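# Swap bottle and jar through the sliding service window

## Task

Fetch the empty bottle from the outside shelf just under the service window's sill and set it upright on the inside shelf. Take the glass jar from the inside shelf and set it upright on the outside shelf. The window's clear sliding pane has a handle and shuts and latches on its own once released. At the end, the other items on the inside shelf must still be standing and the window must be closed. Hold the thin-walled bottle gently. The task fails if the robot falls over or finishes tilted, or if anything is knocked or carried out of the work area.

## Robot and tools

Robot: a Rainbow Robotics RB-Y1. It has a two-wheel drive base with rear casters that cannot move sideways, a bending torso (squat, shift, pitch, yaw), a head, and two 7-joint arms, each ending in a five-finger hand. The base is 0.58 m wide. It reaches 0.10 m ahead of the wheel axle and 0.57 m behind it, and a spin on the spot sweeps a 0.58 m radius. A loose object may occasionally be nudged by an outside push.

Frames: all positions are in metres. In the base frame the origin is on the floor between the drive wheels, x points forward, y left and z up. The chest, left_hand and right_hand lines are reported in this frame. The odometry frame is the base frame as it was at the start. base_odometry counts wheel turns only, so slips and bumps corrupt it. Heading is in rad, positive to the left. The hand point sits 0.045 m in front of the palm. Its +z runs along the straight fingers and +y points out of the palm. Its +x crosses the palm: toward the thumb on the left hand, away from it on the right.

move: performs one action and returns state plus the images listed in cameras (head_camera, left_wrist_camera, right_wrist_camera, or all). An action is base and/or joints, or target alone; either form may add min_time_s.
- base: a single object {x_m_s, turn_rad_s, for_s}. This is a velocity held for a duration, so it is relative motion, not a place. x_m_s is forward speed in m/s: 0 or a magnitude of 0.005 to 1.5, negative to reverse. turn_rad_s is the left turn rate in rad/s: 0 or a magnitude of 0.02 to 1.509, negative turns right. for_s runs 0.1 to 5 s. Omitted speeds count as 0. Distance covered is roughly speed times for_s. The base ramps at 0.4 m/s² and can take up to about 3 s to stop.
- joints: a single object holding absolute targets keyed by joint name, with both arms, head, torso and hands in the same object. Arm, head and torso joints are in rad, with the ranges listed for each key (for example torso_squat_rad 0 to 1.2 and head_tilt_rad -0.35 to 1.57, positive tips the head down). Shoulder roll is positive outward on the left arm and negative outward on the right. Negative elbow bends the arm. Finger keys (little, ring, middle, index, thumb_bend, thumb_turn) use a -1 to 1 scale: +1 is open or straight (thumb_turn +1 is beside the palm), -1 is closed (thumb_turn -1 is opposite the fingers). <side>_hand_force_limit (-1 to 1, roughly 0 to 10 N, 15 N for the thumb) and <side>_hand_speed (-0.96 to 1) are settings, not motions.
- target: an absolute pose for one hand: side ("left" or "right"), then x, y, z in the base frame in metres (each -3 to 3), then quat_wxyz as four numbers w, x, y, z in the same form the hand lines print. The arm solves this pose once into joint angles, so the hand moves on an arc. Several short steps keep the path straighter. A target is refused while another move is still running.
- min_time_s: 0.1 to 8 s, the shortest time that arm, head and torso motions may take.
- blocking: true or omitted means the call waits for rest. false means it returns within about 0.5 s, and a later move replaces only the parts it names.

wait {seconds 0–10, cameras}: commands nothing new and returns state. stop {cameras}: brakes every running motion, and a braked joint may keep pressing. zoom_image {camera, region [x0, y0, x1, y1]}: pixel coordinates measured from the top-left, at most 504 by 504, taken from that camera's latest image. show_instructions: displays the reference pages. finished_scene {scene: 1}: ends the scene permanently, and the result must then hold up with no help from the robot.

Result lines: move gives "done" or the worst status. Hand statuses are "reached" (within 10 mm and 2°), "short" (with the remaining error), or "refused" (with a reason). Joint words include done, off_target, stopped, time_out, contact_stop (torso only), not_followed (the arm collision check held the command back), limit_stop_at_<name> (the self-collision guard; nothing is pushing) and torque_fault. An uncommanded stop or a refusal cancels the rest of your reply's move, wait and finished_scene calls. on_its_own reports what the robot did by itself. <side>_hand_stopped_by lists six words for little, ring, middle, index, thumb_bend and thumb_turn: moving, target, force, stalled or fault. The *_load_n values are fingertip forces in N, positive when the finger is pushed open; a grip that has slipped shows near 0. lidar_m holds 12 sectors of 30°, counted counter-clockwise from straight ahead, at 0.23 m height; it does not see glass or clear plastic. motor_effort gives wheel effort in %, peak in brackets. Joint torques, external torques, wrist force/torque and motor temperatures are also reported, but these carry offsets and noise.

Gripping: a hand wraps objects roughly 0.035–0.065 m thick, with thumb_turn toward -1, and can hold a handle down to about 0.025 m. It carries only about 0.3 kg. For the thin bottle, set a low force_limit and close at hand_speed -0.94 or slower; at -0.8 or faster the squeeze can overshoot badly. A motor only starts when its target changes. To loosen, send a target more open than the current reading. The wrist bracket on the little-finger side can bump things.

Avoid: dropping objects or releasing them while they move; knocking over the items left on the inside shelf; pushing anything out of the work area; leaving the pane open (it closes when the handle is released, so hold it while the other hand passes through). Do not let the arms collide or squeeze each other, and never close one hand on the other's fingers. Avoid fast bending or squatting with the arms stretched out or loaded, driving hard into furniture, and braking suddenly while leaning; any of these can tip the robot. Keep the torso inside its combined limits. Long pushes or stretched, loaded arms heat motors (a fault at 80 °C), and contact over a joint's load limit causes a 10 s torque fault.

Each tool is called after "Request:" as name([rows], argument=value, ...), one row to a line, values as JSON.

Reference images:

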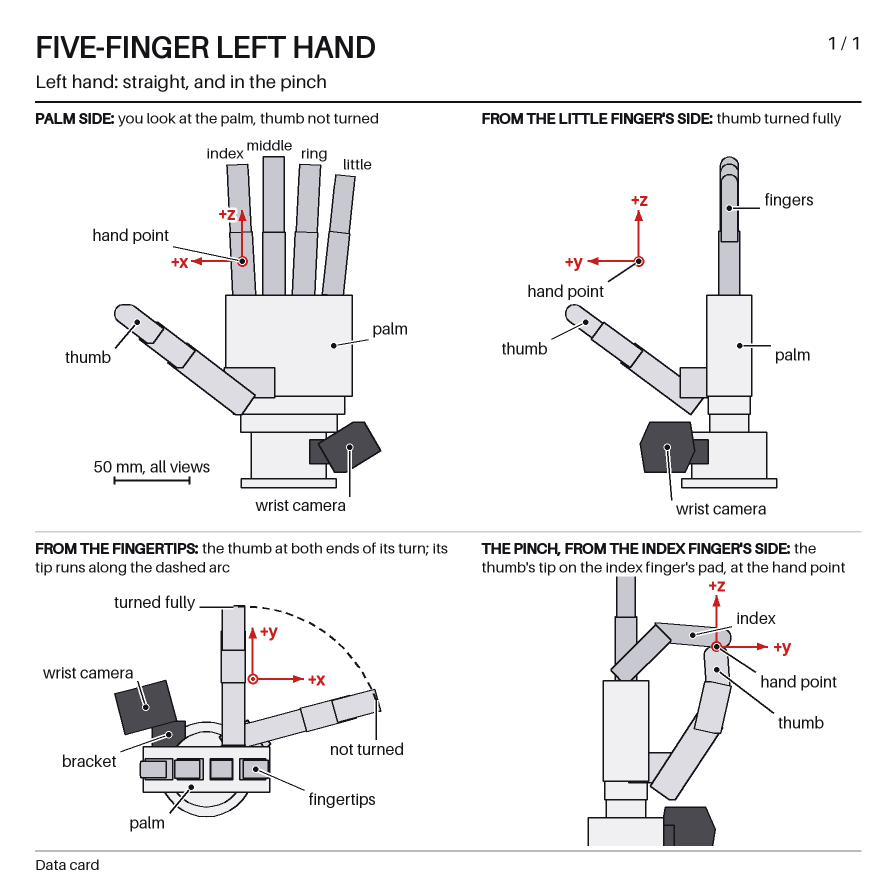

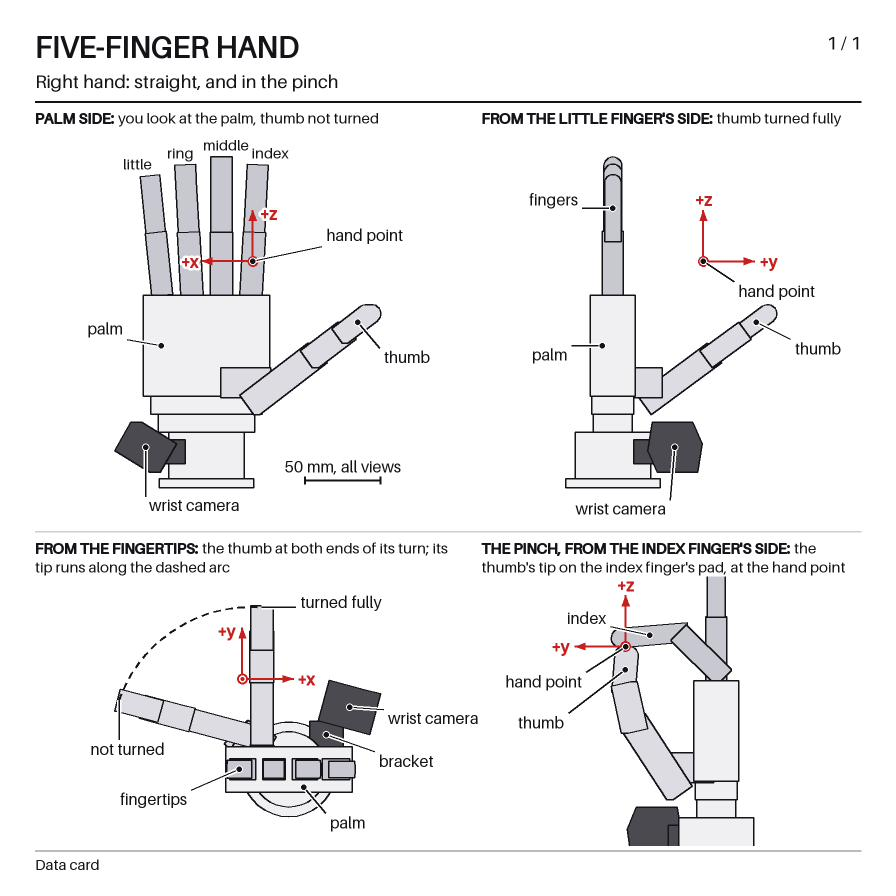

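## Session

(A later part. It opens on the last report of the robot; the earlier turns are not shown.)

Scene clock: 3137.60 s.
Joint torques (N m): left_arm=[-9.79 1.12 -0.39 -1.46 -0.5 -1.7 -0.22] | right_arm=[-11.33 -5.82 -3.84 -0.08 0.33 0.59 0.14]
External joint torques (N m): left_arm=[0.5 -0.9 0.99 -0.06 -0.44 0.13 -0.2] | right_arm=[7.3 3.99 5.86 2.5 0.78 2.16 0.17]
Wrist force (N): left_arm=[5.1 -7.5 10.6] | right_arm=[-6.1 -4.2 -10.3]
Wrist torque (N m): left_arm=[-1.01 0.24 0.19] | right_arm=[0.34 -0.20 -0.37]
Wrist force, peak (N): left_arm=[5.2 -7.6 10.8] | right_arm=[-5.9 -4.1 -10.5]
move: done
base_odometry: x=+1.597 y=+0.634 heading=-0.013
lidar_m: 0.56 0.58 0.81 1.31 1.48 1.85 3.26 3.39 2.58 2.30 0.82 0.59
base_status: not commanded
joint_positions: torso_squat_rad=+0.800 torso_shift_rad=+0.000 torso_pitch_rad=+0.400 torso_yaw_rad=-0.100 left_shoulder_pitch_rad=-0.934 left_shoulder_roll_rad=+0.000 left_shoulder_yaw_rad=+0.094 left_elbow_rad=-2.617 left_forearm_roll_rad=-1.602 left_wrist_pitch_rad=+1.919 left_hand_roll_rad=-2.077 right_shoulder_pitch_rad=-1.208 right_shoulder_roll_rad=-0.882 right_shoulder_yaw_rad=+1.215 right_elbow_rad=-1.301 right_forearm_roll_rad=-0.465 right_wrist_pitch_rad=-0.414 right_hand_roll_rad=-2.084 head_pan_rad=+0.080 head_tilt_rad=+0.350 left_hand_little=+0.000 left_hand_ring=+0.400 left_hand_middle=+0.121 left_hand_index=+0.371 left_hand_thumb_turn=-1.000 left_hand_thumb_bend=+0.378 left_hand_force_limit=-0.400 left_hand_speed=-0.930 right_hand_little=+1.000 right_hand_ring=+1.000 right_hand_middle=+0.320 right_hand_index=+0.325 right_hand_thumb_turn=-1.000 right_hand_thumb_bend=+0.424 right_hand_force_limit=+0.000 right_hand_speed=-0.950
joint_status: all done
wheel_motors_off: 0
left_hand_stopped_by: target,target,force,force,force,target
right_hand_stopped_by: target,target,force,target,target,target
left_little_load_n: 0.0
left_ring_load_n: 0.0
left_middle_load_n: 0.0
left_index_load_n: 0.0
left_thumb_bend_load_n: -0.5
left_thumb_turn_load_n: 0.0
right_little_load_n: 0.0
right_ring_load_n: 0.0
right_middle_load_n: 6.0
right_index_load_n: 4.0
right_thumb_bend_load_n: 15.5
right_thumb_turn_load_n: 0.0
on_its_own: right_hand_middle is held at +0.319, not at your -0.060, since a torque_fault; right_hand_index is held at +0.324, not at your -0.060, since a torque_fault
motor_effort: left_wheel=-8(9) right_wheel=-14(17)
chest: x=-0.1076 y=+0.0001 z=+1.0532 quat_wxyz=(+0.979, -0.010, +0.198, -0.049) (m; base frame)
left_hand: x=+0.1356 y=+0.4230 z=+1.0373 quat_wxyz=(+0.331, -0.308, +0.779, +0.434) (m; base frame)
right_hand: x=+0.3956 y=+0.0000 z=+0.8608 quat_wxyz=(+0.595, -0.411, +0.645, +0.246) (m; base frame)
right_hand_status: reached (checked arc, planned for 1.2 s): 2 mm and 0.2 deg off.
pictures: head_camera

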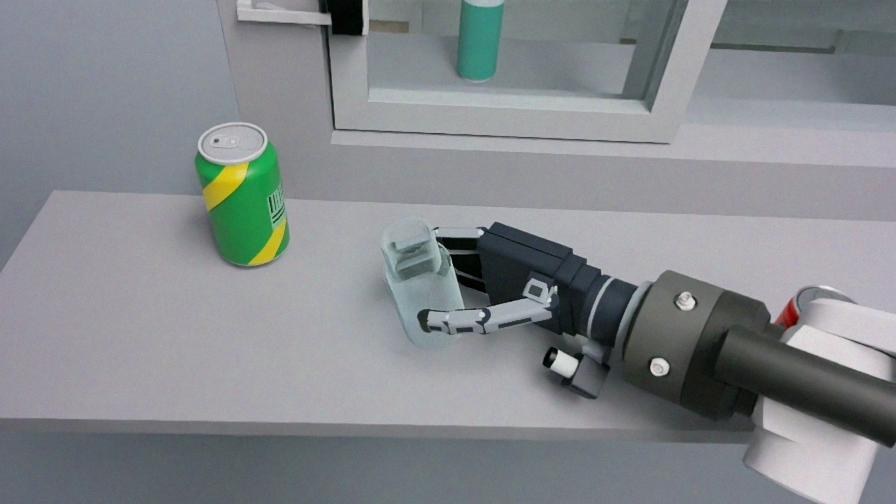

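Request:
move(target={"side":"right","x":0.39,"y":0.0,"z":0.95,"quat_wxyz":[0.5939,-0.4115,0.6461,0.2460]}, min_time_s=3)

Request:
move(target={"side":"right","x":0.39,"y":0.02,"z":0.95,"quat_wxyz":[0.6287,-0.6166,0.4731,0.0274]}, min_time_s=4)

Request:
move(target={"side":"right","x":0.41,"y":0.03,"z":0.90,"quat_wxyz":[0.5806,-0.7567,0.2386,-0.1831]}, min_time_s=4, cameras=["head_camera","right_wrist_camera"])

Scene clock: 3197.13 s.
Joint torques (N m): left_arm=[-10.04 1.04 -0.2 -1.43 -0.3 -1.84 -0.2] | right_arm=[-18.57 -11.73 -13.53 -2.28 -0.83 -1.51 -0.15]
External joint torques (N m): left_arm=[0.25 -0.98 1.19 -0.03 -0.23 -0.01 -0.17] | right_arm=[-0.32 -1.44 -2.42 -0.4 -0.55 -0.09 -0.12]
Wrist force (N): left_arm=[5.1 -7.5 10.6] | right_arm=[6.4 -2.1 -2.1]
Wrist torque (N m): left_arm=[-1.01 0.24 0.20] | right_arm=[-0.12 -0.17 0.28]
Wrist force, peak (N): left_arm=[5.4 -7.7 10.6] | right_arm=[-6.7 -4.1 -10.1]
move: done
base_odometry: x=+1.597 y=+0.634 heading=-0.013
lidar_m: 0.57 0.59 0.81 1.31 1.49 1.85 3.26 3.38 2.60 2.31 0.83 0.59
base_status: not commanded
joint_positions: torso_squat_rad=+0.800 torso_shift_rad=+0.000 torso_pitch_rad=+0.400 torso_yaw_rad=-0.100 left_shoulder_pitch_rad=-0.934 left_shoulder_roll_rad=+0.000 left_shoulder_yaw_rad=+0.094 left_elbow_rad=-2.617 left_forearm_roll_rad=-1.602 left_wrist_pitch_rad=+1.919 left_hand_roll_rad=-2.077 right_shoulder_pitch_rad=-1.312 right_shoulder_roll_rad=-1.087 right_shoulder_yaw_rad=+1.186 right_elbow_rad=-1.602 right_forearm_roll_rad=-0.506 right_wrist_pitch_rad=-0.238 right_hand_roll_rad=-2.190 head_pan_rad=+0.080 head_tilt_rad=+0.350 left_hand_little=+0.000 left_hand_ring=+0.400 left_hand_middle=+0.121 left_hand_index=+0.371 left_hand_thumb_turn=-1.000 left_hand_thumb_bend=+0.378 left_hand_force_limit=-0.400 left_hand_speed=-0.930 right_hand_little=+1.000 right_hand_ring=+1.000 right_hand_middle=+0.320 right_hand_index=+0.325 right_hand_thumb_turn=-1.000 right_hand_thumb_bend=+0.424 right_hand_force_limit=+0.000 right_hand_speed=-0.950
joint_status: all done
wheel_motors_off: 0
left_hand_stopped_by: target,target,force,force,force,target
right_hand_stopped_by: target,target,force,target,target,target
left_little_load_n: 0.0
left_ring_load_n: 0.0
left_middle_load_n: 0.0
left_index_load_n: 0.0
left_thumb_bend_load_n: 0.0
left_thumb_turn_load_n: 0.5
right_little_load_n: 0.0
right_ring_load_n: 0.0
right_middle_load_n: 6.0
right_index_load_n: 4.0
right_thumb_bend_load_n: 15.5
right_thumb_turn_load_n: 0.0
on_its_own: right_hand_middle is held at +0.319, not at your -0.060, since a torque_fault; right_hand_index is held at +0.324, not at your -0.060, since a torque_fault
motor_effort: left_wheel=-7(10) right_wheel=-16(17)
chest: x=-0.1076 y=+0.0001 z=+1.0532 quat_wxyz=(+0.979, -0.010, +0.198, -0.049) (m; base frame)
left_hand: x=+0.1357 y=+0.4230 z=+1.0372 quat_wxyz=(+0.331, -0.308, +0.779, +0.434) (m; base frame)
right_hand: x=+0.3898 y=+0.0000 z=+0.9493 quat_wxyz=(+0.593, -0.412, +0.646, +0.246) (m; base frame)
right_hand_status: reached (checked arc, planned for 3.0 s): 1 mm and 0.1 deg off.
pictures: none

Scene clock: 3201.47 s.
Joint torques (N m): left_arm=[-10.09 1.14 -0.42 -1.42 -0.39 -1.83 -0.12] | right_arm=[-19.72 -10.65 -11.39 -1.45 -0.07 -0.53 0.28]
External joint torques (N m): left_arm=[0.2 -0.88 0.96 -0.01 -0.33 0 -0.09] | right_arm=[-0.88 -1.15 0.22 -0.3 0.08 0.22 0.3]
Wrist force (N): left_arm=[5.2 -7.3 10.7] | right_arm=[4.2 2.0 -1.9]
Wrist torque (N m): left_arm=[-0.98 0.22 0.18] | right_arm=[0.09 -0.07 0.55]
Wrist force, peak (N): left_arm=[5.0 -7.8 10.7] | right_arm=[7.2 -2.3 -2.5]
move: done
base_odometry: x=+1.597 y=+0.634 heading=-0.013
lidar_m: 0.56 0.59 0.81 1.32 1.50 1.86 3.25 3.38 2.61 2.30 0.82 0.60
base_status: not commanded
joint_positions: torso_squat_rad=+0.800 torso_shift_rad=+0.000 torso_pitch_rad=+0.400 torso_yaw_rad=-0.100 left_shoulder_pitch_rad=-0.934 left_shoulder_roll_rad=+0.000 left_shoulder_yaw_rad=+0.094 left_elbow_rad=-2.617 left_forearm_roll_rad=-1.602 left_wrist_pitch_rad=+1.919 left_hand_roll_rad=-2.077 right_shoulder_pitch_rad=-1.457 right_shoulder_roll_rad=-1.110 right_shoulder_yaw_rad=+1.197 right_elbow_rad=-1.693 right_forearm_roll_rad=-0.222 right_wrist_pitch_rad=-0.087 right_hand_roll_rad=-1.889 head_pan_rad=+0.080 head_tilt_rad=+0.350 left_hand_little=+0.000 left_hand_ring=+0.400 left_hand_middle=+0.121 left_hand_index=+0.371 left_hand_thumb_turn=-1.000 left_hand_thumb_bend=+0.378 left_hand_force_limit=-0.400 left_hand_speed=-0.930 right_hand_little=+1.000 right_hand_ring=+1.000 right_hand_middle=+0.320 right_hand_index=+0.325 right_hand_thumb_turn=-1.000 right_hand_thumb_bend=+0.424 right_hand_force_limit=+0.000 right_hand_speed=-0.950
joint_status: all done
wheel_motors_off: 0
left_hand_stopped_by: target,target,force,force,force,target
right_hand_stopped_by: target,target,force,target,target,target
left_little_load_n: 0.0
left_ring_load_n: 0.0
left_middle_load_n: 0.0
left_index_load_n: 0.0
left_thumb_bend_load_n: 0.0
left_thumb_turn_load_n: 0.0
right_little_load_n: 0.0
right_ring_load_n: 0.0
right_middle_load_n: 6.0
right_index_load_n: 4.0
right_thumb_bend_load_n: 16.0
right_thumb_turn_load_n: 0.5
on_its_own: right_hand_middle is held at +0.319, not at your -0.060, since a torque_fault; right_hand_index is held at +0.324, not at your -0.060, since a torque_fault
motor_effort: left_wheel=-6(9) right_wheel=-15(17)
chest: x=-0.1076 y=+0.0001 z=+1.0532 quat_wxyz=(+0.979, -0.010, +0.198, -0.049) (m; base frame)
left_hand: x=+0.1357 y=+0.4230 z=+1.0372 quat_wxyz=(+0.331, -0.308, +0.779, +0.434) (m; base frame)
right_hand: x=+0.3899 y=+0.0201 z=+0.9498 quat_wxyz=(+0.629, -0.617, +0.473, +0.028) (m; base frame)
right_hand_status: reached (checked arc, planned for 4.0 s): 0 mm and 0.1 deg off.
pictures: none

Scene clock: 3205.80 s.
Joint torques (N m): left_arm=[-9.62 1.3 -0.29 -1.43 -0.44 -1.89 -0.21] | right_arm=[-20.86 -6.55 -11.73 -0.35 0.15 0.3 0.42]
External joint torques (N m): left_arm=[0.67 -0.71 1.09 -0.02 -0.38 -0.06 -0.18] | right_arm=[-1.23 2.11 -0.15 0.65 0.16 0.35 0.41]
Wrist force (N): left_arm=[5.1 -7.4 10.6] | right_arm=[0.2 3.4 -1.3]
Wrist torque (N m): left_arm=[-0.99 0.25 0.19] | right_arm=[0.13 0.03 0.41]
Wrist force, peak (N): left_arm=[5.2 -7.6 10.9] | right_arm=[4.5 2.0 -1.5]
move: done
base_odometry: x=+1.597 y=+0.634 heading=-0.013
lidar_m: 0.56 0.59 0.80 1.31 1.48 1.84 3.26 3.39 2.59 2.32 0.83 0.59
base_status: not commanded
joint_positions: torso_squat_rad=+0.800 torso_shift_rad=+0.000 torso_pitch_rad=+0.400 torso_yaw_rad=-0.100 left_shoulder_pitch_rad=-0.934 left_shoulder_roll_rad=+0.000 left_shoulder_yaw_rad=+0.094 left_elbow_rad=-2.617 left_forearm_roll_rad=-1.602 left_wrist_pitch_rad=+1.919 left_hand_roll_rad=-2.077 right_shoulder_pitch_rad=-1.547 right_shoulder_roll_rad=-1.022 right_shoulder_yaw_rad=+1.285 right_elbow_rad=-1.675 right_forearm_roll_rad=+0.109 right_wrist_pitch_rad=+0.011 right_hand_roll_rad=-1.551 head_pan_rad=+0.080 head_tilt_rad=+0.350 left_hand_little=+0.000 left_hand_ring=+0.400 left_hand_middle=+0.121 left_hand_index=+0.371 left_hand_thumb_turn=-1.000 left_hand_thumb_bend=+0.378 left_hand_force_limit=-0.400 left_hand_speed=-0.930 right_hand_little=+1.000 right_hand_ring=+1.000 right_hand_middle=+0.320 right_hand_index=+0.325 right_hand_thumb_turn=-1.000 right_hand_thumb_bend=+0.424 right_hand_force_limit=+0.000 right_hand_speed=-0.950
joint_status: all done
wheel_motors_off: 0
left_hand_stopped_by: target,target,force,force,force,target
right_hand_stopped_by: target,target,force,target,target,target
left_little_load_n: 0.0
left_ring_load_n: 0.0
left_middle_load_n: 0.0
left_index_load_n: 0.0
left_thumb_bend_load_n: 0.0
left_thumb_turn_load_n: 0.0
right_little_load_n: 0.0
right_ring_load_n: -0.5
right_middle_load_n: 6.0
right_index_load_n: 4.0
right_thumb_bend_load_n: 15.5
right_thumb_turn_load_n: 0.5
on_its_own: right_hand_middle is held at +0.319, not at your -0.060, since a torque_fault; right_hand_index is held at +0.324, not at your -0.060, since a torque_fault
motor_effort: left_wheel=-7(10) right_wheel=-16(17)
chest: x=-0.1076 y=+0.0001 z=+1.0532 quat_wxyz=(+0.979, -0.010, +0.198, -0.049) (m; base frame)
left_hand: x=+0.1357 y=+0.4230 z=+1.0372 quat_wxyz=(+0.331, -0.308, +0.779, +0.434) (m; base frame)
right_hand: x=+0.4100 y=+0.0297 z=+0.8998 quat_wxyz=(+0.581, -0.757, +0.239, -0.183) (m; base frame)
right_hand_status: reached (checked arc, planned for 4.0 s): 0 mm and 0.0 deg off.
pictures: head_camera, right_wrist_camera

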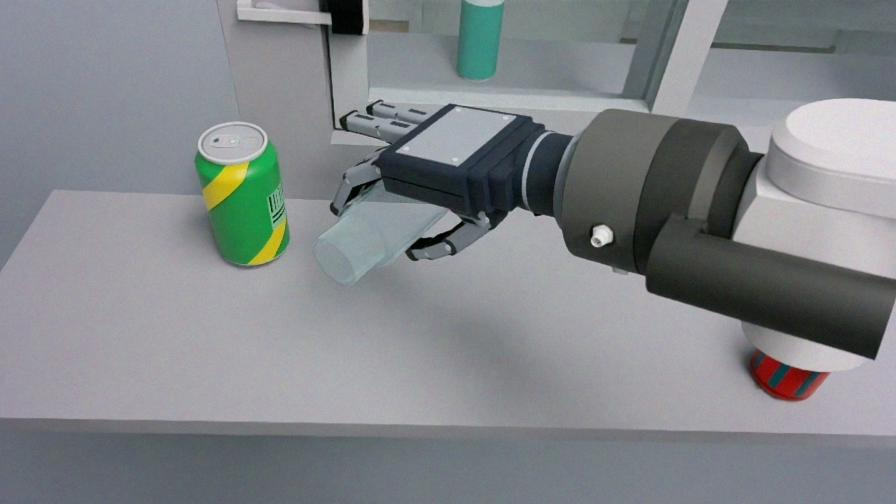

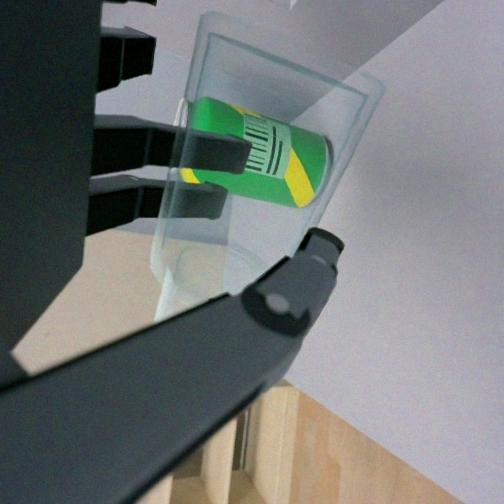

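Request:
move(target={"side":"right","x":0.41,"y":0.03,"z":0.845,"quat_wxyz":[0.5806,-0.7567,0.2386,-0.1831]}, min_time_s=3)

Request:
move(target={"side":"right","x":0.41,"y":0.03,"z":0.822,"quat_wxyz":[0.5806,-0.7567,0.2386,-0.1831]}, min_time_s=2, cameras=["head_camera","right_wrist_camera"])

Scene clock: 3215.13 s.
Joint torques (N m): left_arm=[-9.82 1.33 -0.34 -1.45 -0.49 -1.8 -0.26] | right_arm=[-17.22 -6.31 -14.05 -1.88 -0.24 -0.64 0.36]
External joint torques (N m): left_arm=[0.46 -0.69 1.05 -0.04 -0.43 0.03 -0.23] | right_arm=[2.21 2.18 -2.94 0.63 -0.16 -0.43 0.35]
Wrist force (N): left_arm=[5.2 -7.4 10.6] | right_arm=[-0.1 3.5 -1.1]
Wrist torque (N m): left_arm=[-1.00 0.22 0.20] | right_arm=[0.10 0.09 0.39]
Wrist force, peak (N): left_arm=[5.2 -7.8 10.7] | right_arm=[0.0 3.8 -1.8]
move: done
base_odometry: x=+1.597 y=+0.634 heading=-0.013
lidar_m: 0.56 0.60 0.82 1.30 1.49 1.86 3.25 3.39 2.59 2.30 0.81 0.59
base_status: not commanded
joint_positions: torso_squat_rad=+0.800 torso_shift_rad=+0.000 torso_pitch_rad=+0.400 torso_yaw_rad=-0.100 left_shoulder_pitch_rad=-0.934 left_shoulder_roll_rad=+0.000 left_shoulder_yaw_rad=+0.094 left_elbow_rad=-2.617 left_forearm_roll_rad=-1.602 left_wrist_pitch_rad=+1.919 left_hand_roll_rad=-2.077 right_shoulder_pitch_rad=-1.376 right_shoulder_roll_rad=-0.915 right_shoulder_yaw_rad=+1.194 right_elbow_rad=-1.576 right_forearm_roll_rad=+0.195 right_wrist_pitch_rad=-0.028 right_hand_roll_rad=-1.470 head_pan_rad=+0.080 head_tilt_rad=+0.350 left_hand_little=+0.000 left_hand_ring=+0.400 left_hand_middle=+0.121 left_hand_index=+0.371 left_hand_thumb_turn=-1.000 left_hand_thumb_bend=+0.378 left_hand_force_limit=-0.400 left_hand_speed=-0.930 right_hand_little=+1.000 right_hand_ring=+1.000 right_hand_middle=+0.320 right_hand_index=+0.325 right_hand_thumb_turn=-1.000 right_hand_thumb_bend=+0.424 right_hand_force_limit=+0.000 right_hand_speed=-0.950
joint_status: all done
wheel_motors_off: 0
left_hand_stopped_by: target,target,force,force,force,target
right_hand_stopped_by: target,target,force,target,target,target
left_little_load_n: 0.0
left_ring_load_n: 0.0
left_middle_load_n: 0.0
left_index_load_n: 0.0
left_thumb_bend_load_n: 0.0
left_thumb_turn_load_n: 0.0
right_little_load_n: 0.0
right_ring_load_n: 0.0
right_middle_load_n: 5.5
right_index_load_n: 4.0
right_thumb_bend_load_n: 16.0
right_thumb_turn_load_n: 1.0
on_its_own: right_hand_middle is held at +0.319, not at your -0.060, since a torque_fault; right_hand_index is held at +0.324, not at your -0.060, since a torque_fault
motor_effort: left_wheel=-8(9) right_wheel=-13(17)
chest: x=-0.1076 y=+0.0001 z=+1.0532 quat_wxyz=(+0.979, -0.010, +0.198, -0.049) (m; base frame)
left_hand: x=+0.1357 y=+0.4230 z=+1.0372 quat_wxyz=(+0.331, -0.308, +0.779, +0.434) (m; base frame)
right_hand: x=+0.4099 y=+0.0290 z=+0.8446 quat_wxyz=(+0.578, -0.758, +0.240, -0.184) (m; base frame)
right_hand_status: reached (checked arc, planned for 3.0 s): 1 mm and 0.4 deg off.
pictures: none

Scene clock: 3217.47 s.
Joint torques (N m): left_arm=[-10.13 1.07 -0.37 -1.57 -0.5 -1.79 -0.12] | right_arm=[-16.9 -6.6 -13.27 -2.56 -0.04 -0.66 0.42]
External joint torques (N m): left_arm=[0.15 -0.95 1.01 -0.16 -0.44 0.04 -0.09] | right_arm=[2.39 1.65 -2.51 0.63 0.1 -0.36 0.41]
Wrist force (N): left_arm=[5.3 -7.6 10.6] | right_arm=[-0.1 3.1 -1.5]
Wrist torque (N m): left_arm=[-1.04 0.22 0.20] | right_arm=[0.07 0.09 0.34]
Wrist force, peak (N): left_arm=[5.2 -7.6 10.8] | right_arm=[0.0 3.4 -1.8]
move: done
base_odometry: x=+1.597 y=+0.634 heading=-0.013
lidar_m: 0.57 0.58 0.81 1.30 1.49 1.86 3.27 3.40 2.59 2.31 0.81 0.60
base_status: not commanded
joint_positions: torso_squat_rad=+0.800 torso_shift_rad=+0.000 torso_pitch_rad=+0.400 torso_yaw_rad=-0.100 left_shoulder_pitch_rad=-0.934 left_shoulder_roll_rad=+0.000 left_shoulder_yaw_rad=+0.094 left_elbow_rad=-2.617 left_forearm_roll_rad=-1.602 left_wrist_pitch_rad=+1.919 left_hand_roll_rad=-2.077 right_shoulder_pitch_rad=-1.303 right_shoulder_roll_rad=-0.859 right_shoulder_yaw_rad=+1.145 right_elbow_rad=-1.515 right_forearm_roll_rad=+0.230 right_wrist_pitch_rad=-0.067 right_hand_roll_rad=-1.426 head_pan_rad=+0.080 head_tilt_rad=+0.350 left_hand_little=+0.000 left_hand_ring=+0.400 left_hand_middle=+0.121 left_hand_index=+0.371 left_hand_thumb_turn=-1.000 left_hand_thumb_bend=+0.378 left_hand_force_limit=-0.400 left_hand_speed=-0.930 right_hand_little=+1.000 right_hand_ring=+1.000 right_hand_middle=+0.320 right_hand_index=+0.325 right_hand_thumb_turn=-1.000 right_hand_thumb_bend=+0.424 right_hand_force_limit=+0.000 right_hand_speed=-0.950
joint_status: all done
wheel_motors_off: 0
left_hand_stopped_by: target,target,force,force,force,target
right_hand_stopped_by: target,target,force,target,target,target
left_little_load_n: 0.0
left_ring_load_n: 0.0
left_middle_load_n: 0.0
left_index_load_n: 0.0
left_thumb_bend_load_n: -0.5
left_thumb_turn_load_n: 0.0
right_little_load_n: 0.0
right_ring_load_n: 0.0
right_middle_load_n: 5.5
right_index_load_n: 4.0
right_thumb_bend_load_n: 16.0
right_thumb_turn_load_n: 1.0
on_its_own: right_hand_middle is held at +0.319, not at your -0.060, since a torque_fault; right_hand_index is held at +0.324, not at your -0.060, since a torque_fault
motor_effort: left_wheel=-7(10) right_wheel=-15(17)
chest: x=-0.1076 y=+0.0001 z=+1.0532 quat_wxyz=(+0.979, -0.010, +0.198, -0.049) (m; base frame)
left_hand: x=+0.1357 y=+0.4230 z=+1.0372 quat_wxyz=(+0.331, -0.308, +0.779, +0.434) (m; base frame)
right_hand: x=+0.4100 y=+0.0297 z=+0.8218 quat_wxyz=(+0.580, -0.757, +0.239, -0.183) (m; base frame)
right_hand_status: reached (checked arc, planned for 2.0 s): 0 mm and 0.1 deg off.
pictures: head_camera, right_wrist_camera

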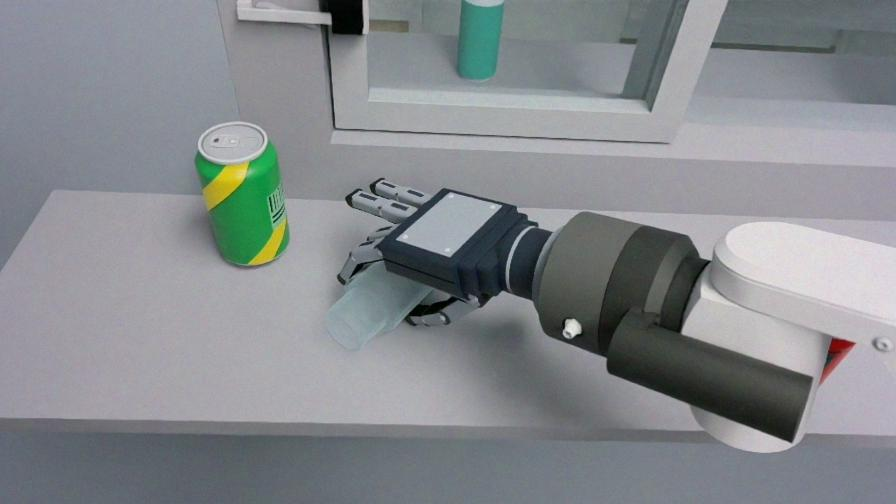

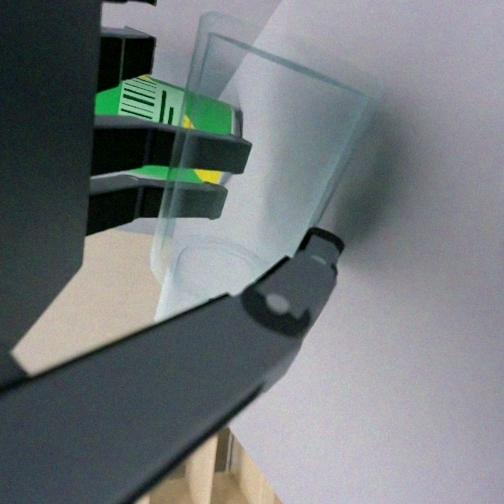

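Request:
move(target={"side":"right","x":0.41,"y":0.03,"z":0.815,"quat_wxyz":[0.5806,-0.7567,0.2386,-0.1831]}, min_time_s=1.2)

Request:
move(target={"side":"right","x":0.41,"y":0.03,"z":0.812,"quat_wxyz":[0.5806,-0.7567,0.2386,-0.1831]}, min_time_s=1.2)

Scene clock: 3222.37 s.
Joint torques (N m): left_arm=[-9.41 1.1 -0.32 -1.24 -0.32 -1.87 -0.25] | right_arm=[-16.29 -5.85 -12.13 -2.15 -0.12 -0.86 0.2]
External joint torques (N m): left_arm=[0.87 -0.91 1.06 0.16 -0.26 -0.04 -0.23] | right_arm=[2.96 2.32 -1.48 1.2 0.04 -0.54 0.19]
Wrist force (N): left_arm=[5.0 -7.6 10.4] | right_arm=[0.4 0.8 -3.2]
Wrist torque (N m): left_arm=[-1.04 0.24 0.18] | right_arm=[0.08 0.08 0.36]
Wrist force, peak (N): left_arm=[5.3 -7.6 10.8] | right_arm=[0.2 3.5 -1.7]
move: done
base_odometry: x=+1.597 y=+0.634 heading=-0.013
lidar_m: 0.56 0.58 0.83 1.32 1.50 1.85 3.26 3.38 2.60 2.31 0.83 0.58
base_status: not commanded
joint_positions: torso_squat_rad=+0.800 torso_shift_rad=+0.000 torso_pitch_rad=+0.400 torso_yaw_rad=-0.100 left_shoulder_pitch_rad=-0.934 left_shoulder_roll_rad=+0.000 left_shoulder_yaw_rad=+0.094 left_elbow_rad=-2.617 left_forearm_roll_rad=-1.602 left_wrist_pitch_rad=+1.919 left_hand_roll_rad=-2.077 right_shoulder_pitch_rad=-1.285 right_shoulder_roll_rad=-0.843 right_shoulder_yaw_rad=+1.133 right_elbow_rad=-1.496 right_forearm_roll_rad=+0.239 right_wrist_pitch_rad=-0.077 right_hand_roll_rad=-1.413 head_pan_rad=+0.080 head_tilt_rad=+0.350 left_hand_little=+0.000 left_hand_ring=+0.400 left_hand_middle=+0.121 left_hand_index=+0.371 left_hand_thumb_turn=-1.000 left_hand_thumb_bend=+0.378 left_hand_force_limit=-0.400 left_hand_speed=-0.930 right_hand_little=+1.000 right_hand_ring=+1.000 right_hand_middle=+0.320 right_hand_index=+0.325 right_hand_thumb_turn=-1.000 right_hand_thumb_bend=+0.424 right_hand_force_limit=+0.000 right_hand_speed=-0.950
joint_status: all done
wheel_motors_off: 0
left_hand_stopped_by: target,target,force,force,force,target
right_hand_stopped_by: target,target,force,target,target,target
left_little_load_n: 0.0
left_ring_load_n: 0.0
left_middle_load_n: 0.0
left_index_load_n: 0.0
left_thumb_bend_load_n: 0.0
left_thumb_turn_load_n: 0.5
right_little_load_n: 0.0
right_ring_load_n: 0.0
right_middle_load_n: 6.0
right_index_load_n: 4.0
right_thumb_bend_load_n: 15.5
right_thumb_turn_load_n: 0.5
on_its_own: right_hand_middle is held at +0.319, not at your -0.060, since a torque_fault; right_hand_index is held at +0.324, not at your -0.060, since a torque_fault
motor_effort: left_wheel=-9(10) right_wheel=-15(17)
chest: x=-0.1076 y=+0.0001 z=+1.0532 quat_wxyz=(+0.979, -0.010, +0.198, -0.049) (m; base frame)
left_hand: x=+0.1357 y=+0.4230 z=+1.0372 quat_wxyz=(+0.331, -0.308, +0.779, +0.434) (m; base frame)
right_hand: x=+0.4100 y=+0.0297 z=+0.8151 quat_wxyz=(+0.580, -0.757, +0.239, -0.183) (m; base frame)
right_hand_status: reached (checked arc, planned for 1.2 s): 0 mm and 0.1 deg off.
pictures: none

Scene clock: 3223.90 s.
Joint torques (N m): left_arm=[-9.67 1.33 -0.45 -1.67 -0.34 -1.71 -0.15] | right_arm=[-12.11 -5.73 -7.81 -0.71 0.36 -0.22 0.71]
External joint torques (N m): left_arm=[0.62 -0.69 0.93 -0.27 -0.28 0.12 -0.12] | right_arm=[7.14 2.4 2.79 2.73 0.54 0.11 0.7]
Wrist force (N): left_arm=[5.3 -7.6 10.6] | right_arm=[-0.2 -8.3 -8.7]
Wrist torque (N m): left_arm=[-1.02 0.21 0.21] | right_arm=[0.14 0.13 0.26]
Wrist force, peak (N): left_arm=[5.3 -7.5 10.8] | right_arm=[-0.4 -9.1 -10.1]
move: done
base_odometry: x=+1.597 y=+0.634 heading=-0.013
lidar_m: 0.56 0.59 0.82 1.30 1.49 1.85 3.25 3.38 2.61 2.30 0.81 0.59
base_status: not commanded
joint_positions: torso_squat_rad=+0.800 torso_shift_rad=+0.000 torso_pitch_rad=+0.400 torso_yaw_rad=-0.100 left_shoulder_pitch_rad=-0.934 left_shoulder_roll_rad=+0.000 left_shoulder_yaw_rad=+0.094 left_elbow_rad=-2.617 left_forearm_roll_rad=-1.602 left_wrist_pitch_rad=+1.919 left_hand_roll_rad=-2.077 right_shoulder_pitch_rad=-1.277 right_shoulder_roll_rad=-0.835 right_shoulder_yaw_rad=+1.126 right_elbow_rad=-1.487 right_forearm_roll_rad=+0.243 right_wrist_pitch_rad=-0.083 right_hand_roll_rad=-1.407 head_pan_rad=+0.080 head_tilt_rad=+0.350 left_hand_little=+0.000 left_hand_ring=+0.400 left_hand_middle=+0.121 left_hand_index=+0.371 left_hand_thumb_turn=-1.000 left_hand_thumb_bend=+0.378 left_hand_force_limit=-0.400 left_hand_speed=-0.930 right_hand_little=+1.000 right_hand_ring=+1.000 right_hand_middle=+0.320 right_hand_index=+0.325 right_hand_thumb_turn=-1.000 right_hand_thumb_bend=+0.424 right_hand_force_limit=+0.000 right_hand_speed=-0.950
joint_status: all done
wheel_motors_off: 0
left_hand_stopped_by: target,target,force,force,force,target
right_hand_stopped_by: target,target,force,target,target,target
left_little_load_n: 0.0
left_ring_load_n: 0.5
left_middle_load_n: 0.0
left_index_load_n: 0.0
left_thumb_bend_load_n: 0.0
left_thumb_turn_load_n: 0.0
right_little_load_n: 0.0
right_ring_load_n: 0.0
right_middle_load_n: 7.0
right_index_load_n: 5.5
right_thumb_bend_load_n: 13.0
right_thumb_turn_load_n: 0.5
on_its_own: right_hand_middle is held at +0.319, not at your -0.060, since a torque_fault; right_hand_index is held at +0.324, not at your -0.060, since a torque_fault
motor_effort: left_wheel=-7(10) right_wheel=-14(17)
chest: x=-0.1076 y=+0.0001 z=+1.0532 quat_wxyz=(+0.979, -0.010, +0.198, -0.049) (m; base frame)
left_hand: x=+0.1356 y=+0.4230 z=+1.0373 quat_wxyz=(+0.331, -0.308, +0.779, +0.434) (m; base frame)
right_hand: x=+0.4104 y=+0.0301 z=+0.8133 quat_wxyz=(+0.581, -0.756, +0.238, -0.184) (m; base frame)
right_hand_status: reached (checked arc, planned for 1.2 s): 1 mm and 0.1 deg off.
pictures: none

Request:
move(joints={"right_hand_speed": -0.9, "right_hand_index": 0.6, "right_hand_middle": 0.6})

Request:
move(joints={"right_hand_speed": -0.5, "right_hand_index": 1.0, "right_hand_middle": 1.0})

Request:
move(target={"side":"right","x":0.407,"y":0.027,"z":0.823,"quat_wxyz":[0.5806,-0.7567,0.2386,-0.1831]}, min_time_s=1.5, cameras=["head_camera","right_wrist_camera"])

Scene clock: 3229.90 s.
Joint torques (N m): left_arm=[-9.58 0.99 -0.73 -1.46 -0.44 -1.72 -0.13] | right_arm=[-16.44 -6.26 -9.42 -2.4 -0.15 -0.05 0.43]
External joint torques (N m): left_arm=[0.71 -1.03 0.65 -0.06 -0.38 0.11 -0.1] | right_arm=[2.79 1.87 1.18 1.04 0.03 0.29 0.42]
Wrist force (N): left_arm=[5.3 -7.3 10.5] | right_arm=[0.3 2.1 -2.2]
Wrist torque (N m): left_arm=[-0.97 0.22 0.18] | right_arm=[0.12 0.05 0.37]
Wrist force, peak (N): left_arm=[5.1 -7.6 10.8] | right_arm=[-0.4 -8.9 -9.2]
move: done
base_odometry: x=+1.597 y=+0.634 heading=-0.013
lidar_m: 0.56 0.59 0.81 1.32 1.50 1.84 3.26 3.38 2.58 2.30 0.82 0.59
base_status: not commanded
joint_positions: torso_squat_rad=+0.800 torso_shift_rad=+0.000 torso_pitch_rad=+0.400 torso_yaw_rad=-0.100 left_shoulder_pitch_rad=-0.934 left_shoulder_roll_rad=+0.000 left_shoulder_yaw_rad=+0.094 left_elbow_rad=-2.617 left_forearm_roll_rad=-1.602 left_wrist_pitch_rad=+1.919 left_hand_roll_rad=-2.077 right_shoulder_pitch_rad=-1.276 right_shoulder_roll_rad=-0.835 right_shoulder_yaw_rad=+1.127 right_elbow_rad=-1.487 right_forearm_roll_rad=+0.243 right_wrist_pitch_rad=-0.083 right_hand_roll_rad=-1.407 head_pan_rad=+0.080 head_tilt_rad=+0.350 left_hand_little=+0.000 left_hand_ring=+0.400 left_hand_middle=+0.121 left_hand_index=+0.371 left_hand_thumb_turn=-1.000 left_hand_thumb_bend=+0.378 left_hand_force_limit=-0.400 left_hand_speed=-0.930 right_hand_little=+1.000 right_hand_ring=+1.000 right_hand_middle=+0.600 right_hand_index=+0.600 right_hand_thumb_turn=-1.000 right_hand_thumb_bend=+0.420 right_hand_force_limit=+0.000 right_hand_speed=-0.900
joint_status: all done
wheel_motors_off: 0
left_hand_stopped_by: target,target,force,force,force,target
right_hand_stopped_by: target,target,target,target,target,target
left_little_load_n: 0.5
left_ring_load_n: 0.5
left_middle_load_n: 0.0
left_index_load_n: 0.0
left_thumb_bend_load_n: 0.0
left_thumb_turn_load_n: 0.0
right_little_load_n: 0.0
right_ring_load_n: 0.0
right_middle_load_n: 0.0
right_index_load_n: 0.0
right_thumb_bend_load_n: 0.5
right_thumb_turn_load_n: 0.0
motor_effort: left_wheel=-8(9) right_wheel=-15(17)
chest: x=-0.1076 y=+0.0001 z=+1.0532 quat_wxyz=(+0.979, -0.010, +0.198, -0.049) (m; base frame)
left_hand: x=+0.1357 y=+0.4230 z=+1.0373 quat_wxyz=(+0.331, -0.308, +0.779, +0.434) (m; base frame)
right_hand: x=+0.4102 y=+0.0298 z=+0.8124 quat_wxyz=(+0.581, -0.757, +0.239, -0.183) (m; base frame)
pictures: none

Scene clock: 3230.67 s.
Joint torques (N m): left_arm=[-9.35 1.26 -0.53 -1.43 -0.45 -1.77 -0.16] | right_arm=[-16.56 -6.07 -10.08 -2.39 -0.05 -0.04 0.38]
External joint torques (N m): left_arm=[0.93 -0.76 0.85 -0.02 -0.38 0.06 -0.13] | right_arm=[2.67 2.06 0.52 1.05 0.12 0.3 0.37]
Wrist force (N): left_arm=[5.0 -7.5 10.5] | right_arm=[-0.1 2.2 -1.9]
Wrist torque (N m): left_arm=[-1.01 0.24 0.19] | right_arm=[0.11 0.12 0.33]
Wrist force, peak (N): left_arm=[5.3 -7.5 10.8] | right_arm=[-0.1 2.4 -2.2]
move: done
base_odometry: x=+1.597 y=+0.634 heading=-0.013
lidar_m: 0.56 0.60 0.81 1.32 1.50 1.86 3.25 3.39 2.60 2.32 0.82 0.59
base_status: not commanded
joint_positions: torso_squat_rad=+0.800 torso_shift_rad=+0.000 torso_pitch_rad=+0.400 torso_yaw_rad=-0.100 left_shoulder_pitch_rad=-0.934 left_shoulder_roll_rad=+0.000 left_shoulder_yaw_rad=+0.094 left_elbow_rad=-2.617 left_forearm_roll_rad=-1.602 left_wrist_pitch_rad=+1.919 left_hand_roll_rad=-2.077 right_shoulder_pitch_rad=-1.276 right_shoulder_roll_rad=-0.835 right_shoulder_yaw_rad=+1.127 right_elbow_rad=-1.487 right_forearm_roll_rad=+0.243 right_wrist_pitch_rad=-0.083 right_hand_roll_rad=-1.407 head_pan_rad=+0.080 head_tilt_rad=+0.350 left_hand_little=+0.000 left_hand_ring=+0.400 left_hand_middle=+0.121 left_hand_index=+0.371 left_hand_thumb_turn=-1.000 left_hand_thumb_bend=+0.378 left_hand_force_limit=-0.400 left_hand_speed=-0.930 right_hand_little=+1.000 right_hand_ring=+1.000 right_hand_middle=+1.000 right_hand_index=+1.000 right_hand_thumb_turn=-1.000 right_hand_thumb_bend=+0.420 right_hand_force_limit=+0.000 right_hand_speed=-0.500
joint_status: all done
wheel_motors_off: 0
left_hand_stopped_by: target,target,force,force,force,target
right_hand_stopped_by: target,target,target,target,target,target
left_little_load_n: 0.0
left_ring_load_n: 0.0
left_middle_load_n: 0.0
left_index_load_n: 0.0
left_thumb_bend_load_n: 0.0
left_thumb_turn_load_n: 0.0
right_little_load_n: 0.5
right_ring_load_n: 0.0
right_middle_load_n: 0.0
right_index_load_n: 0.0
right_thumb_bend_load_n: 0.5
right_thumb_turn_load_n: 0.0
motor_effort: left_wheel=-8(8) right_wheel=-15(16)
chest: x=-0.1076 y=+0.0001 z=+1.0532 quat_wxyz=(+0.979, -0.010, +0.198, -0.049) (m; base frame)
left_hand: x=+0.1357 y=+0.4230 z=+1.0373 quat_wxyz=(+0.331, -0.308, +0.779, +0.434) (m; base frame)
right_hand: x=+0.4102 y=+0.0298 z=+0.8124 quat_wxyz=(+0.581, -0.757, +0.239, -0.183) (m; base frame)
pictures: none

Scene clock: 3232.50 s.
Joint torques (N m): left_arm=[-9.66 1.46 0 -1.3 -0.44 -1.76 -0.19] | right_arm=[-19.24 -10.52 -9.82 -2.91 -0.28 0.31 -0.16]
External joint torques (N m): left_arm=[0.63 -0.56 1.38 0.11 -0.38 0.07 -0.16] | right_arm=[-0.12 -2.22 0.95 0.33 -0.14 0.61 -0.17]
Wrist force (N): left_arm=[5.2 -7.6 10.6] | right_arm=[-0.1 1.9 -2.0]
Wrist torque (N m): left_arm=[-1.04 0.22 0.20] | right_arm=[0.09 0.11 0.17]
Wrist force, peak (N): left_arm=[5.1 -7.7 10.8] | right_arm=[0.3 2.3 -1.9]
move: done
base_odometry: x=+1.597 y=+0.634 heading=-0.013
lidar_m: 0.55 0.59 0.80 1.30 1.49 1.86 3.26 3.39 2.60 2.31 0.83 0.58
base_status: not commanded
joint_positions: torso_squat_rad=+0.800 torso_shift_rad=+0.000 torso_pitch_rad=+0.400 torso_yaw_rad=-0.100 left_shoulder_pitch_rad=-0.934 left_shoulder_roll_rad=+0.000 left_shoulder_yaw_rad=+0.094 left_elbow_rad=-2.617 left_forearm_roll_rad=-1.602 left_wrist_pitch_rad=+1.919 left_hand_roll_rad=-2.077 right_shoulder_pitch_rad=-1.291 right_shoulder_roll_rad=-0.869 right_shoulder_yaw_rad=+1.138 right_elbow_rad=-1.531 right_forearm_roll_rad=+0.233 right_wrist_pitch_rad=-0.067 right_hand_roll_rad=-1.424 head_pan_rad=+0.080 head_tilt_rad=+0.350 left_hand_little=+0.000 left_hand_ring=+0.400 left_hand_middle=+0.121 left_hand_index=+0.371 left_hand_thumb_turn=-1.000 left_hand_thumb_bend=+0.378 left_hand_force_limit=-0.400 left_hand_speed=-0.930 right_hand_little=+1.000 right_hand_ring=+1.000 right_hand_middle=+1.000 right_hand_index=+1.000 right_hand_thumb_turn=-1.000 right_hand_thumb_bend=+0.420 right_hand_force_limit=+0.000 right_hand_speed=-0.500
joint_status: all done
wheel_motors_off: 0
left_hand_stopped_by: target,target,force,force,force,target
right_hand_stopped_by: target,target,target,target,target,target
left_little_load_n: 0.0
left_ring_load_n: 0.0
left_middle_load_n: 0.0
left_index_load_n: 0.0
left_thumb_bend_load_n: 0.0
left_thumb_turn_load_n: 0.0
right_little_load_n: 0.0
right_ring_load_n: 0.0
right_middle_load_n: 0.0
right_index_load_n: 0.0
right_thumb_bend_load_n: 0.0
right_thumb_turn_load_n: 0.0
motor_effort: left_wheel=-9(10) right_wheel=-15(16)
chest: x=-0.1076 y=+0.0001 z=+1.0532 quat_wxyz=(+0.979, -0.010, +0.198, -0.049) (m; base frame)
left_hand: x=+0.1357 y=+0.4230 z=+1.0373 quat_wxyz=(+0.331, -0.308, +0.779, +0.434) (m; base frame)
right_hand: x=+0.4069 y=+0.0274 z=+0.8224 quat_wxyz=(+0.581, -0.756, +0.238, -0.183) (m; base frame)
right_hand_status: reached (checked arc, planned for 1.5 s): 1 mm and 0.1 deg off.
pictures: head_camera, right_wrist_camera

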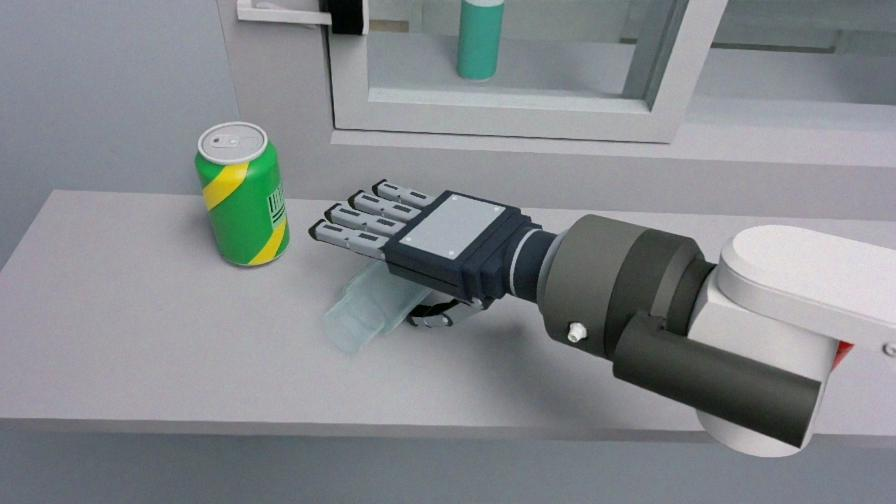

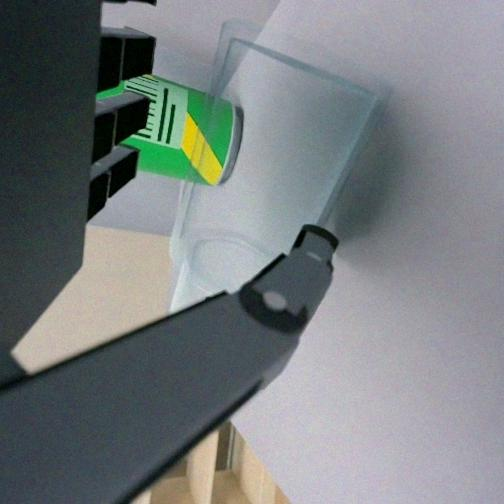

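Request:
move(joints={"right_hand_thumb_bend": 0.5})

Request:
move(target={"side":"right","x":0.3865,"y":0.0417,"z":0.826,"quat_wxyz":[0.5806,-0.7567,0.2386,-0.1831]}, min_time_s=2, cameras=["head_camera","right_wrist_camera"])

Request:
zoom_image(camera="head_camera", region=[290, 170, 550, 380])

Scene clock: 3237.33 s.
Joint torques (N m): left_arm=[-10.15 1.41 -0.36 -1.55 -0.4 -1.76 -0.05] | right_arm=[-19.15 -9.67 -9.73 -3.24 -0.42 -0.12 0]
External joint torques (N m): left_arm=[0.14 -0.61 1.02 -0.14 -0.34 0.08 -0.02] | right_arm=[-0.04 -1.37 1.04 0 -0.27 0.18 -0.01]
Wrist force (N): left_arm=[5.0 -7.6 10.5] | right_arm=[-0.1 1.8 -1.5]
Wrist torque (N m): left_arm=[-1.03 0.26 0.19] | right_arm=[0.03 0.09 0.16]
Wrist force, peak (N): left_arm=[5.3 -7.8 10.8] | right_arm=[0.0 2.1 -2.1]
move: done
base_odometry: x=+1.597 y=+0.634 heading=-0.013
lidar_m: 0.56 0.59 0.82 1.31 1.49 1.86 3.25 3.39 2.61 2.30 0.82 0.60
base_status: not commanded
joint_positions: torso_squat_rad=+0.800 torso_shift_rad=+0.000 torso_pitch_rad=+0.400 torso_yaw_rad=-0.100 left_shoulder_pitch_rad=-0.934 left_shoulder_roll_rad=+0.000 left_shoulder_yaw_rad=+0.094 left_elbow_rad=-2.617 left_forearm_roll_rad=-1.602 left_wrist_pitch_rad=+1.919 left_hand_roll_rad=-2.077 right_shoulder_pitch_rad=-1.291 right_shoulder_roll_rad=-0.869 right_shoulder_yaw_rad=+1.138 right_elbow_rad=-1.531 right_forearm_roll_rad=+0.233 right_wrist_pitch_rad=-0.067 right_hand_roll_rad=-1.424 head_pan_rad=+0.080 head_tilt_rad=+0.350 left_hand_little=+0.000 left_hand_ring=+0.400 left_hand_middle=+0.121 left_hand_index=+0.371 left_hand_thumb_turn=-1.000 left_hand_thumb_bend=+0.378 left_hand_force_limit=-0.400 left_hand_speed=-0.930 right_hand_little=+1.000 right_hand_ring=+1.000 right_hand_middle=+1.000 right_hand_index=+1.000 right_hand_thumb_turn=-1.000 right_hand_thumb_bend=+0.500 right_hand_force_limit=+0.000 right_hand_speed=-0.500
joint_status: all done
wheel_motors_off: 0
left_hand_stopped_by: target,target,force,force,force,target
right_hand_stopped_by: target,target,target,target,target,target
left_little_load_n: 0.0
left_ring_load_n: 0.0
left_middle_load_n: 0.0
left_index_load_n: 0.0
left_thumb_bend_load_n: 0.0
left_thumb_turn_load_n: 0.0
right_little_load_n: 0.0
right_ring_load_n: 0.0
right_middle_load_n: 0.0
right_index_load_n: 0.0
right_thumb_bend_load_n: 0.0
right_thumb_turn_load_n: 0.0
motor_effort: left_wheel=-8(10) right_wheel=-14(15)
chest: x=-0.1076 y=+0.0001 z=+1.0532 quat_wxyz=(+0.979, -0.010, +0.198, -0.049) (m; base frame)
left_hand: x=+0.1357 y=+0.4230 z=+1.0373 quat_wxyz=(+0.331, -0.308, +0.779, +0.434) (m; base frame)
right_hand: x=+0.4069 y=+0.0274 z=+0.8224 quat_wxyz=(+0.581, -0.756, +0.238, -0.183) (m; base frame)
pictures: none

Scene clock: 3239.67 s.
Joint torques (N m): left_arm=[-9.28 1.07 -0.33 -1.53 -0.52 -1.72 -0.19] | right_arm=[-15.15 -10.13 -9.81 -3.21 0.26 -0.1 -0.2]
External joint torques (N m): left_arm=[1 -0.94 1.05 -0.12 -0.46 0.11 -0.17] | right_arm=[3.34 -2.25 1.02 0.25 0.24 0.21 -0.21]
Wrist force (N): left_arm=[5.4 -7.5 10.6] | right_arm=[-0.2 1.6 -1.8]
Wrist torque (N m): left_arm=[-1.02 0.19 0.19] | right_arm=[0.04 0.11 0.13]
Wrist force, peak (N): left_arm=[5.3 -7.6 10.7] | right_arm=[-0.1 2.2 -2.1]
move: done
base_odometry: x=+1.597 y=+0.634 heading=-0.013
lidar_m: 0.56 0.59 0.80 1.31 1.48 1.86 3.26 3.38 2.60 2.31 0.83 0.59
base_status: not commanded
joint_positions: torso_squat_rad=+0.800 torso_shift_rad=+0.000 torso_pitch_rad=+0.400 torso_yaw_rad=-0.100 left_shoulder_pitch_rad=-0.934 left_shoulder_roll_rad=+0.000 left_shoulder_yaw_rad=+0.094 left_elbow_rad=-2.617 left_forearm_roll_rad=-1.602 left_wrist_pitch_rad=+1.919 left_hand_roll_rad=-2.077 right_shoulder_pitch_rad=-1.284 right_shoulder_roll_rad=-0.883 right_shoulder_yaw_rad=+1.154 right_elbow_rad=-1.634 right_forearm_roll_rad=+0.234 right_wrist_pitch_rad=+0.016 right_hand_roll_rad=-1.426 head_pan_rad=+0.080 head_tilt_rad=+0.350 left_hand_little=+0.000 left_hand_ring=+0.400 left_hand_middle=+0.121 left_hand_index=+0.371 left_hand_thumb_turn=-1.000 left_hand_thumb_bend=+0.378 left_hand_force_limit=-0.400 left_hand_speed=-0.930 right_hand_little=+1.000 right_hand_ring=+1.000 right_hand_middle=+1.000 right_hand_index=+1.000 right_hand_thumb_turn=-1.000 right_hand_thumb_bend=+0.500 right_hand_force_limit=+0.000 right_hand_speed=-0.500
joint_status: all done
wheel_motors_off: 0
left_hand_stopped_by: target,target,force,force,force,target
right_hand_stopped_by: target,target,target,target,target,target
left_little_load_n: 0.0
left_ring_load_n: 0.0
left_middle_load_n: 0.0
left_index_load_n: 0.0
left_thumb_bend_load_n: 0.0
left_thumb_turn_load_n: 0.0
right_little_load_n: 0.0
right_ring_load_n: -0.5
right_middle_load_n: -0.5
right_index_load_n: 0.0
right_thumb_bend_load_n: 0.0
right_thumb_turn_load_n: 0.0
motor_effort: left_wheel=-6(9) right_wheel=-16(16)
chest: x=-0.1076 y=+0.0001 z=+1.0532 quat_wxyz=(+0.979, -0.010, +0.198, -0.049) (m; base frame)
left_hand: x=+0.1357 y=+0.4230 z=+1.0373 quat_wxyz=(+0.331, -0.308, +0.779, +0.434) (m; base frame)
right_hand: x=+0.3865 y=+0.0417 z=+0.8263 quat_wxyz=(+0.583, -0.756, +0.237, -0.180) (m; base frame)
right_hand_status: reached (checked arc, planned for 2.0 s): 0 mm and 0.6 deg off.
pictures: head_camera, right_wrist_camera

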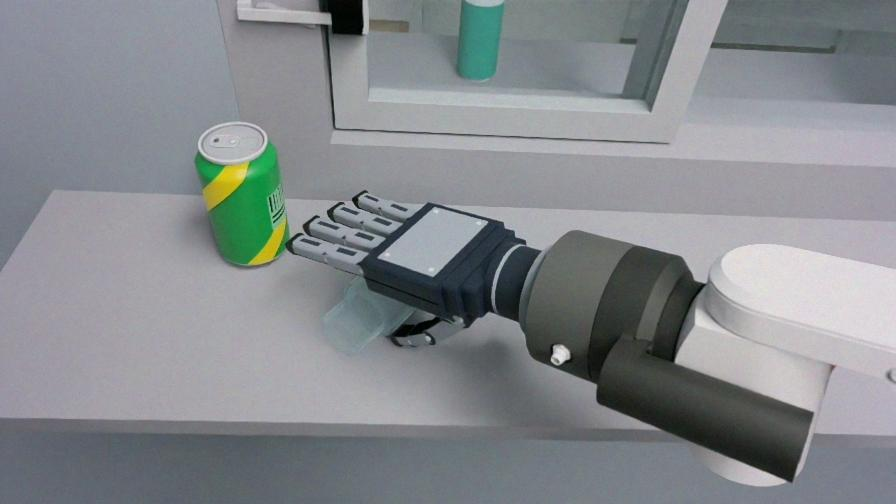

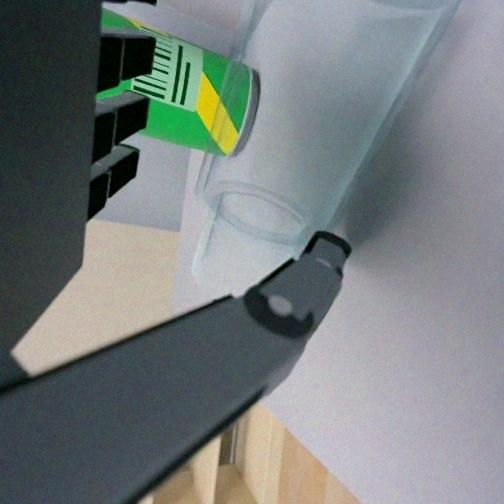

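Scaled by 1.938 from the camera's 896x504 image, which has a finer 1280x720 frame.

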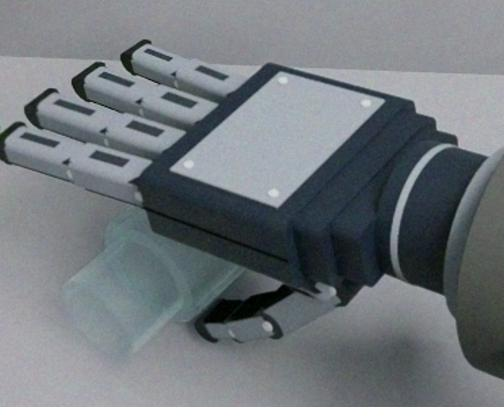

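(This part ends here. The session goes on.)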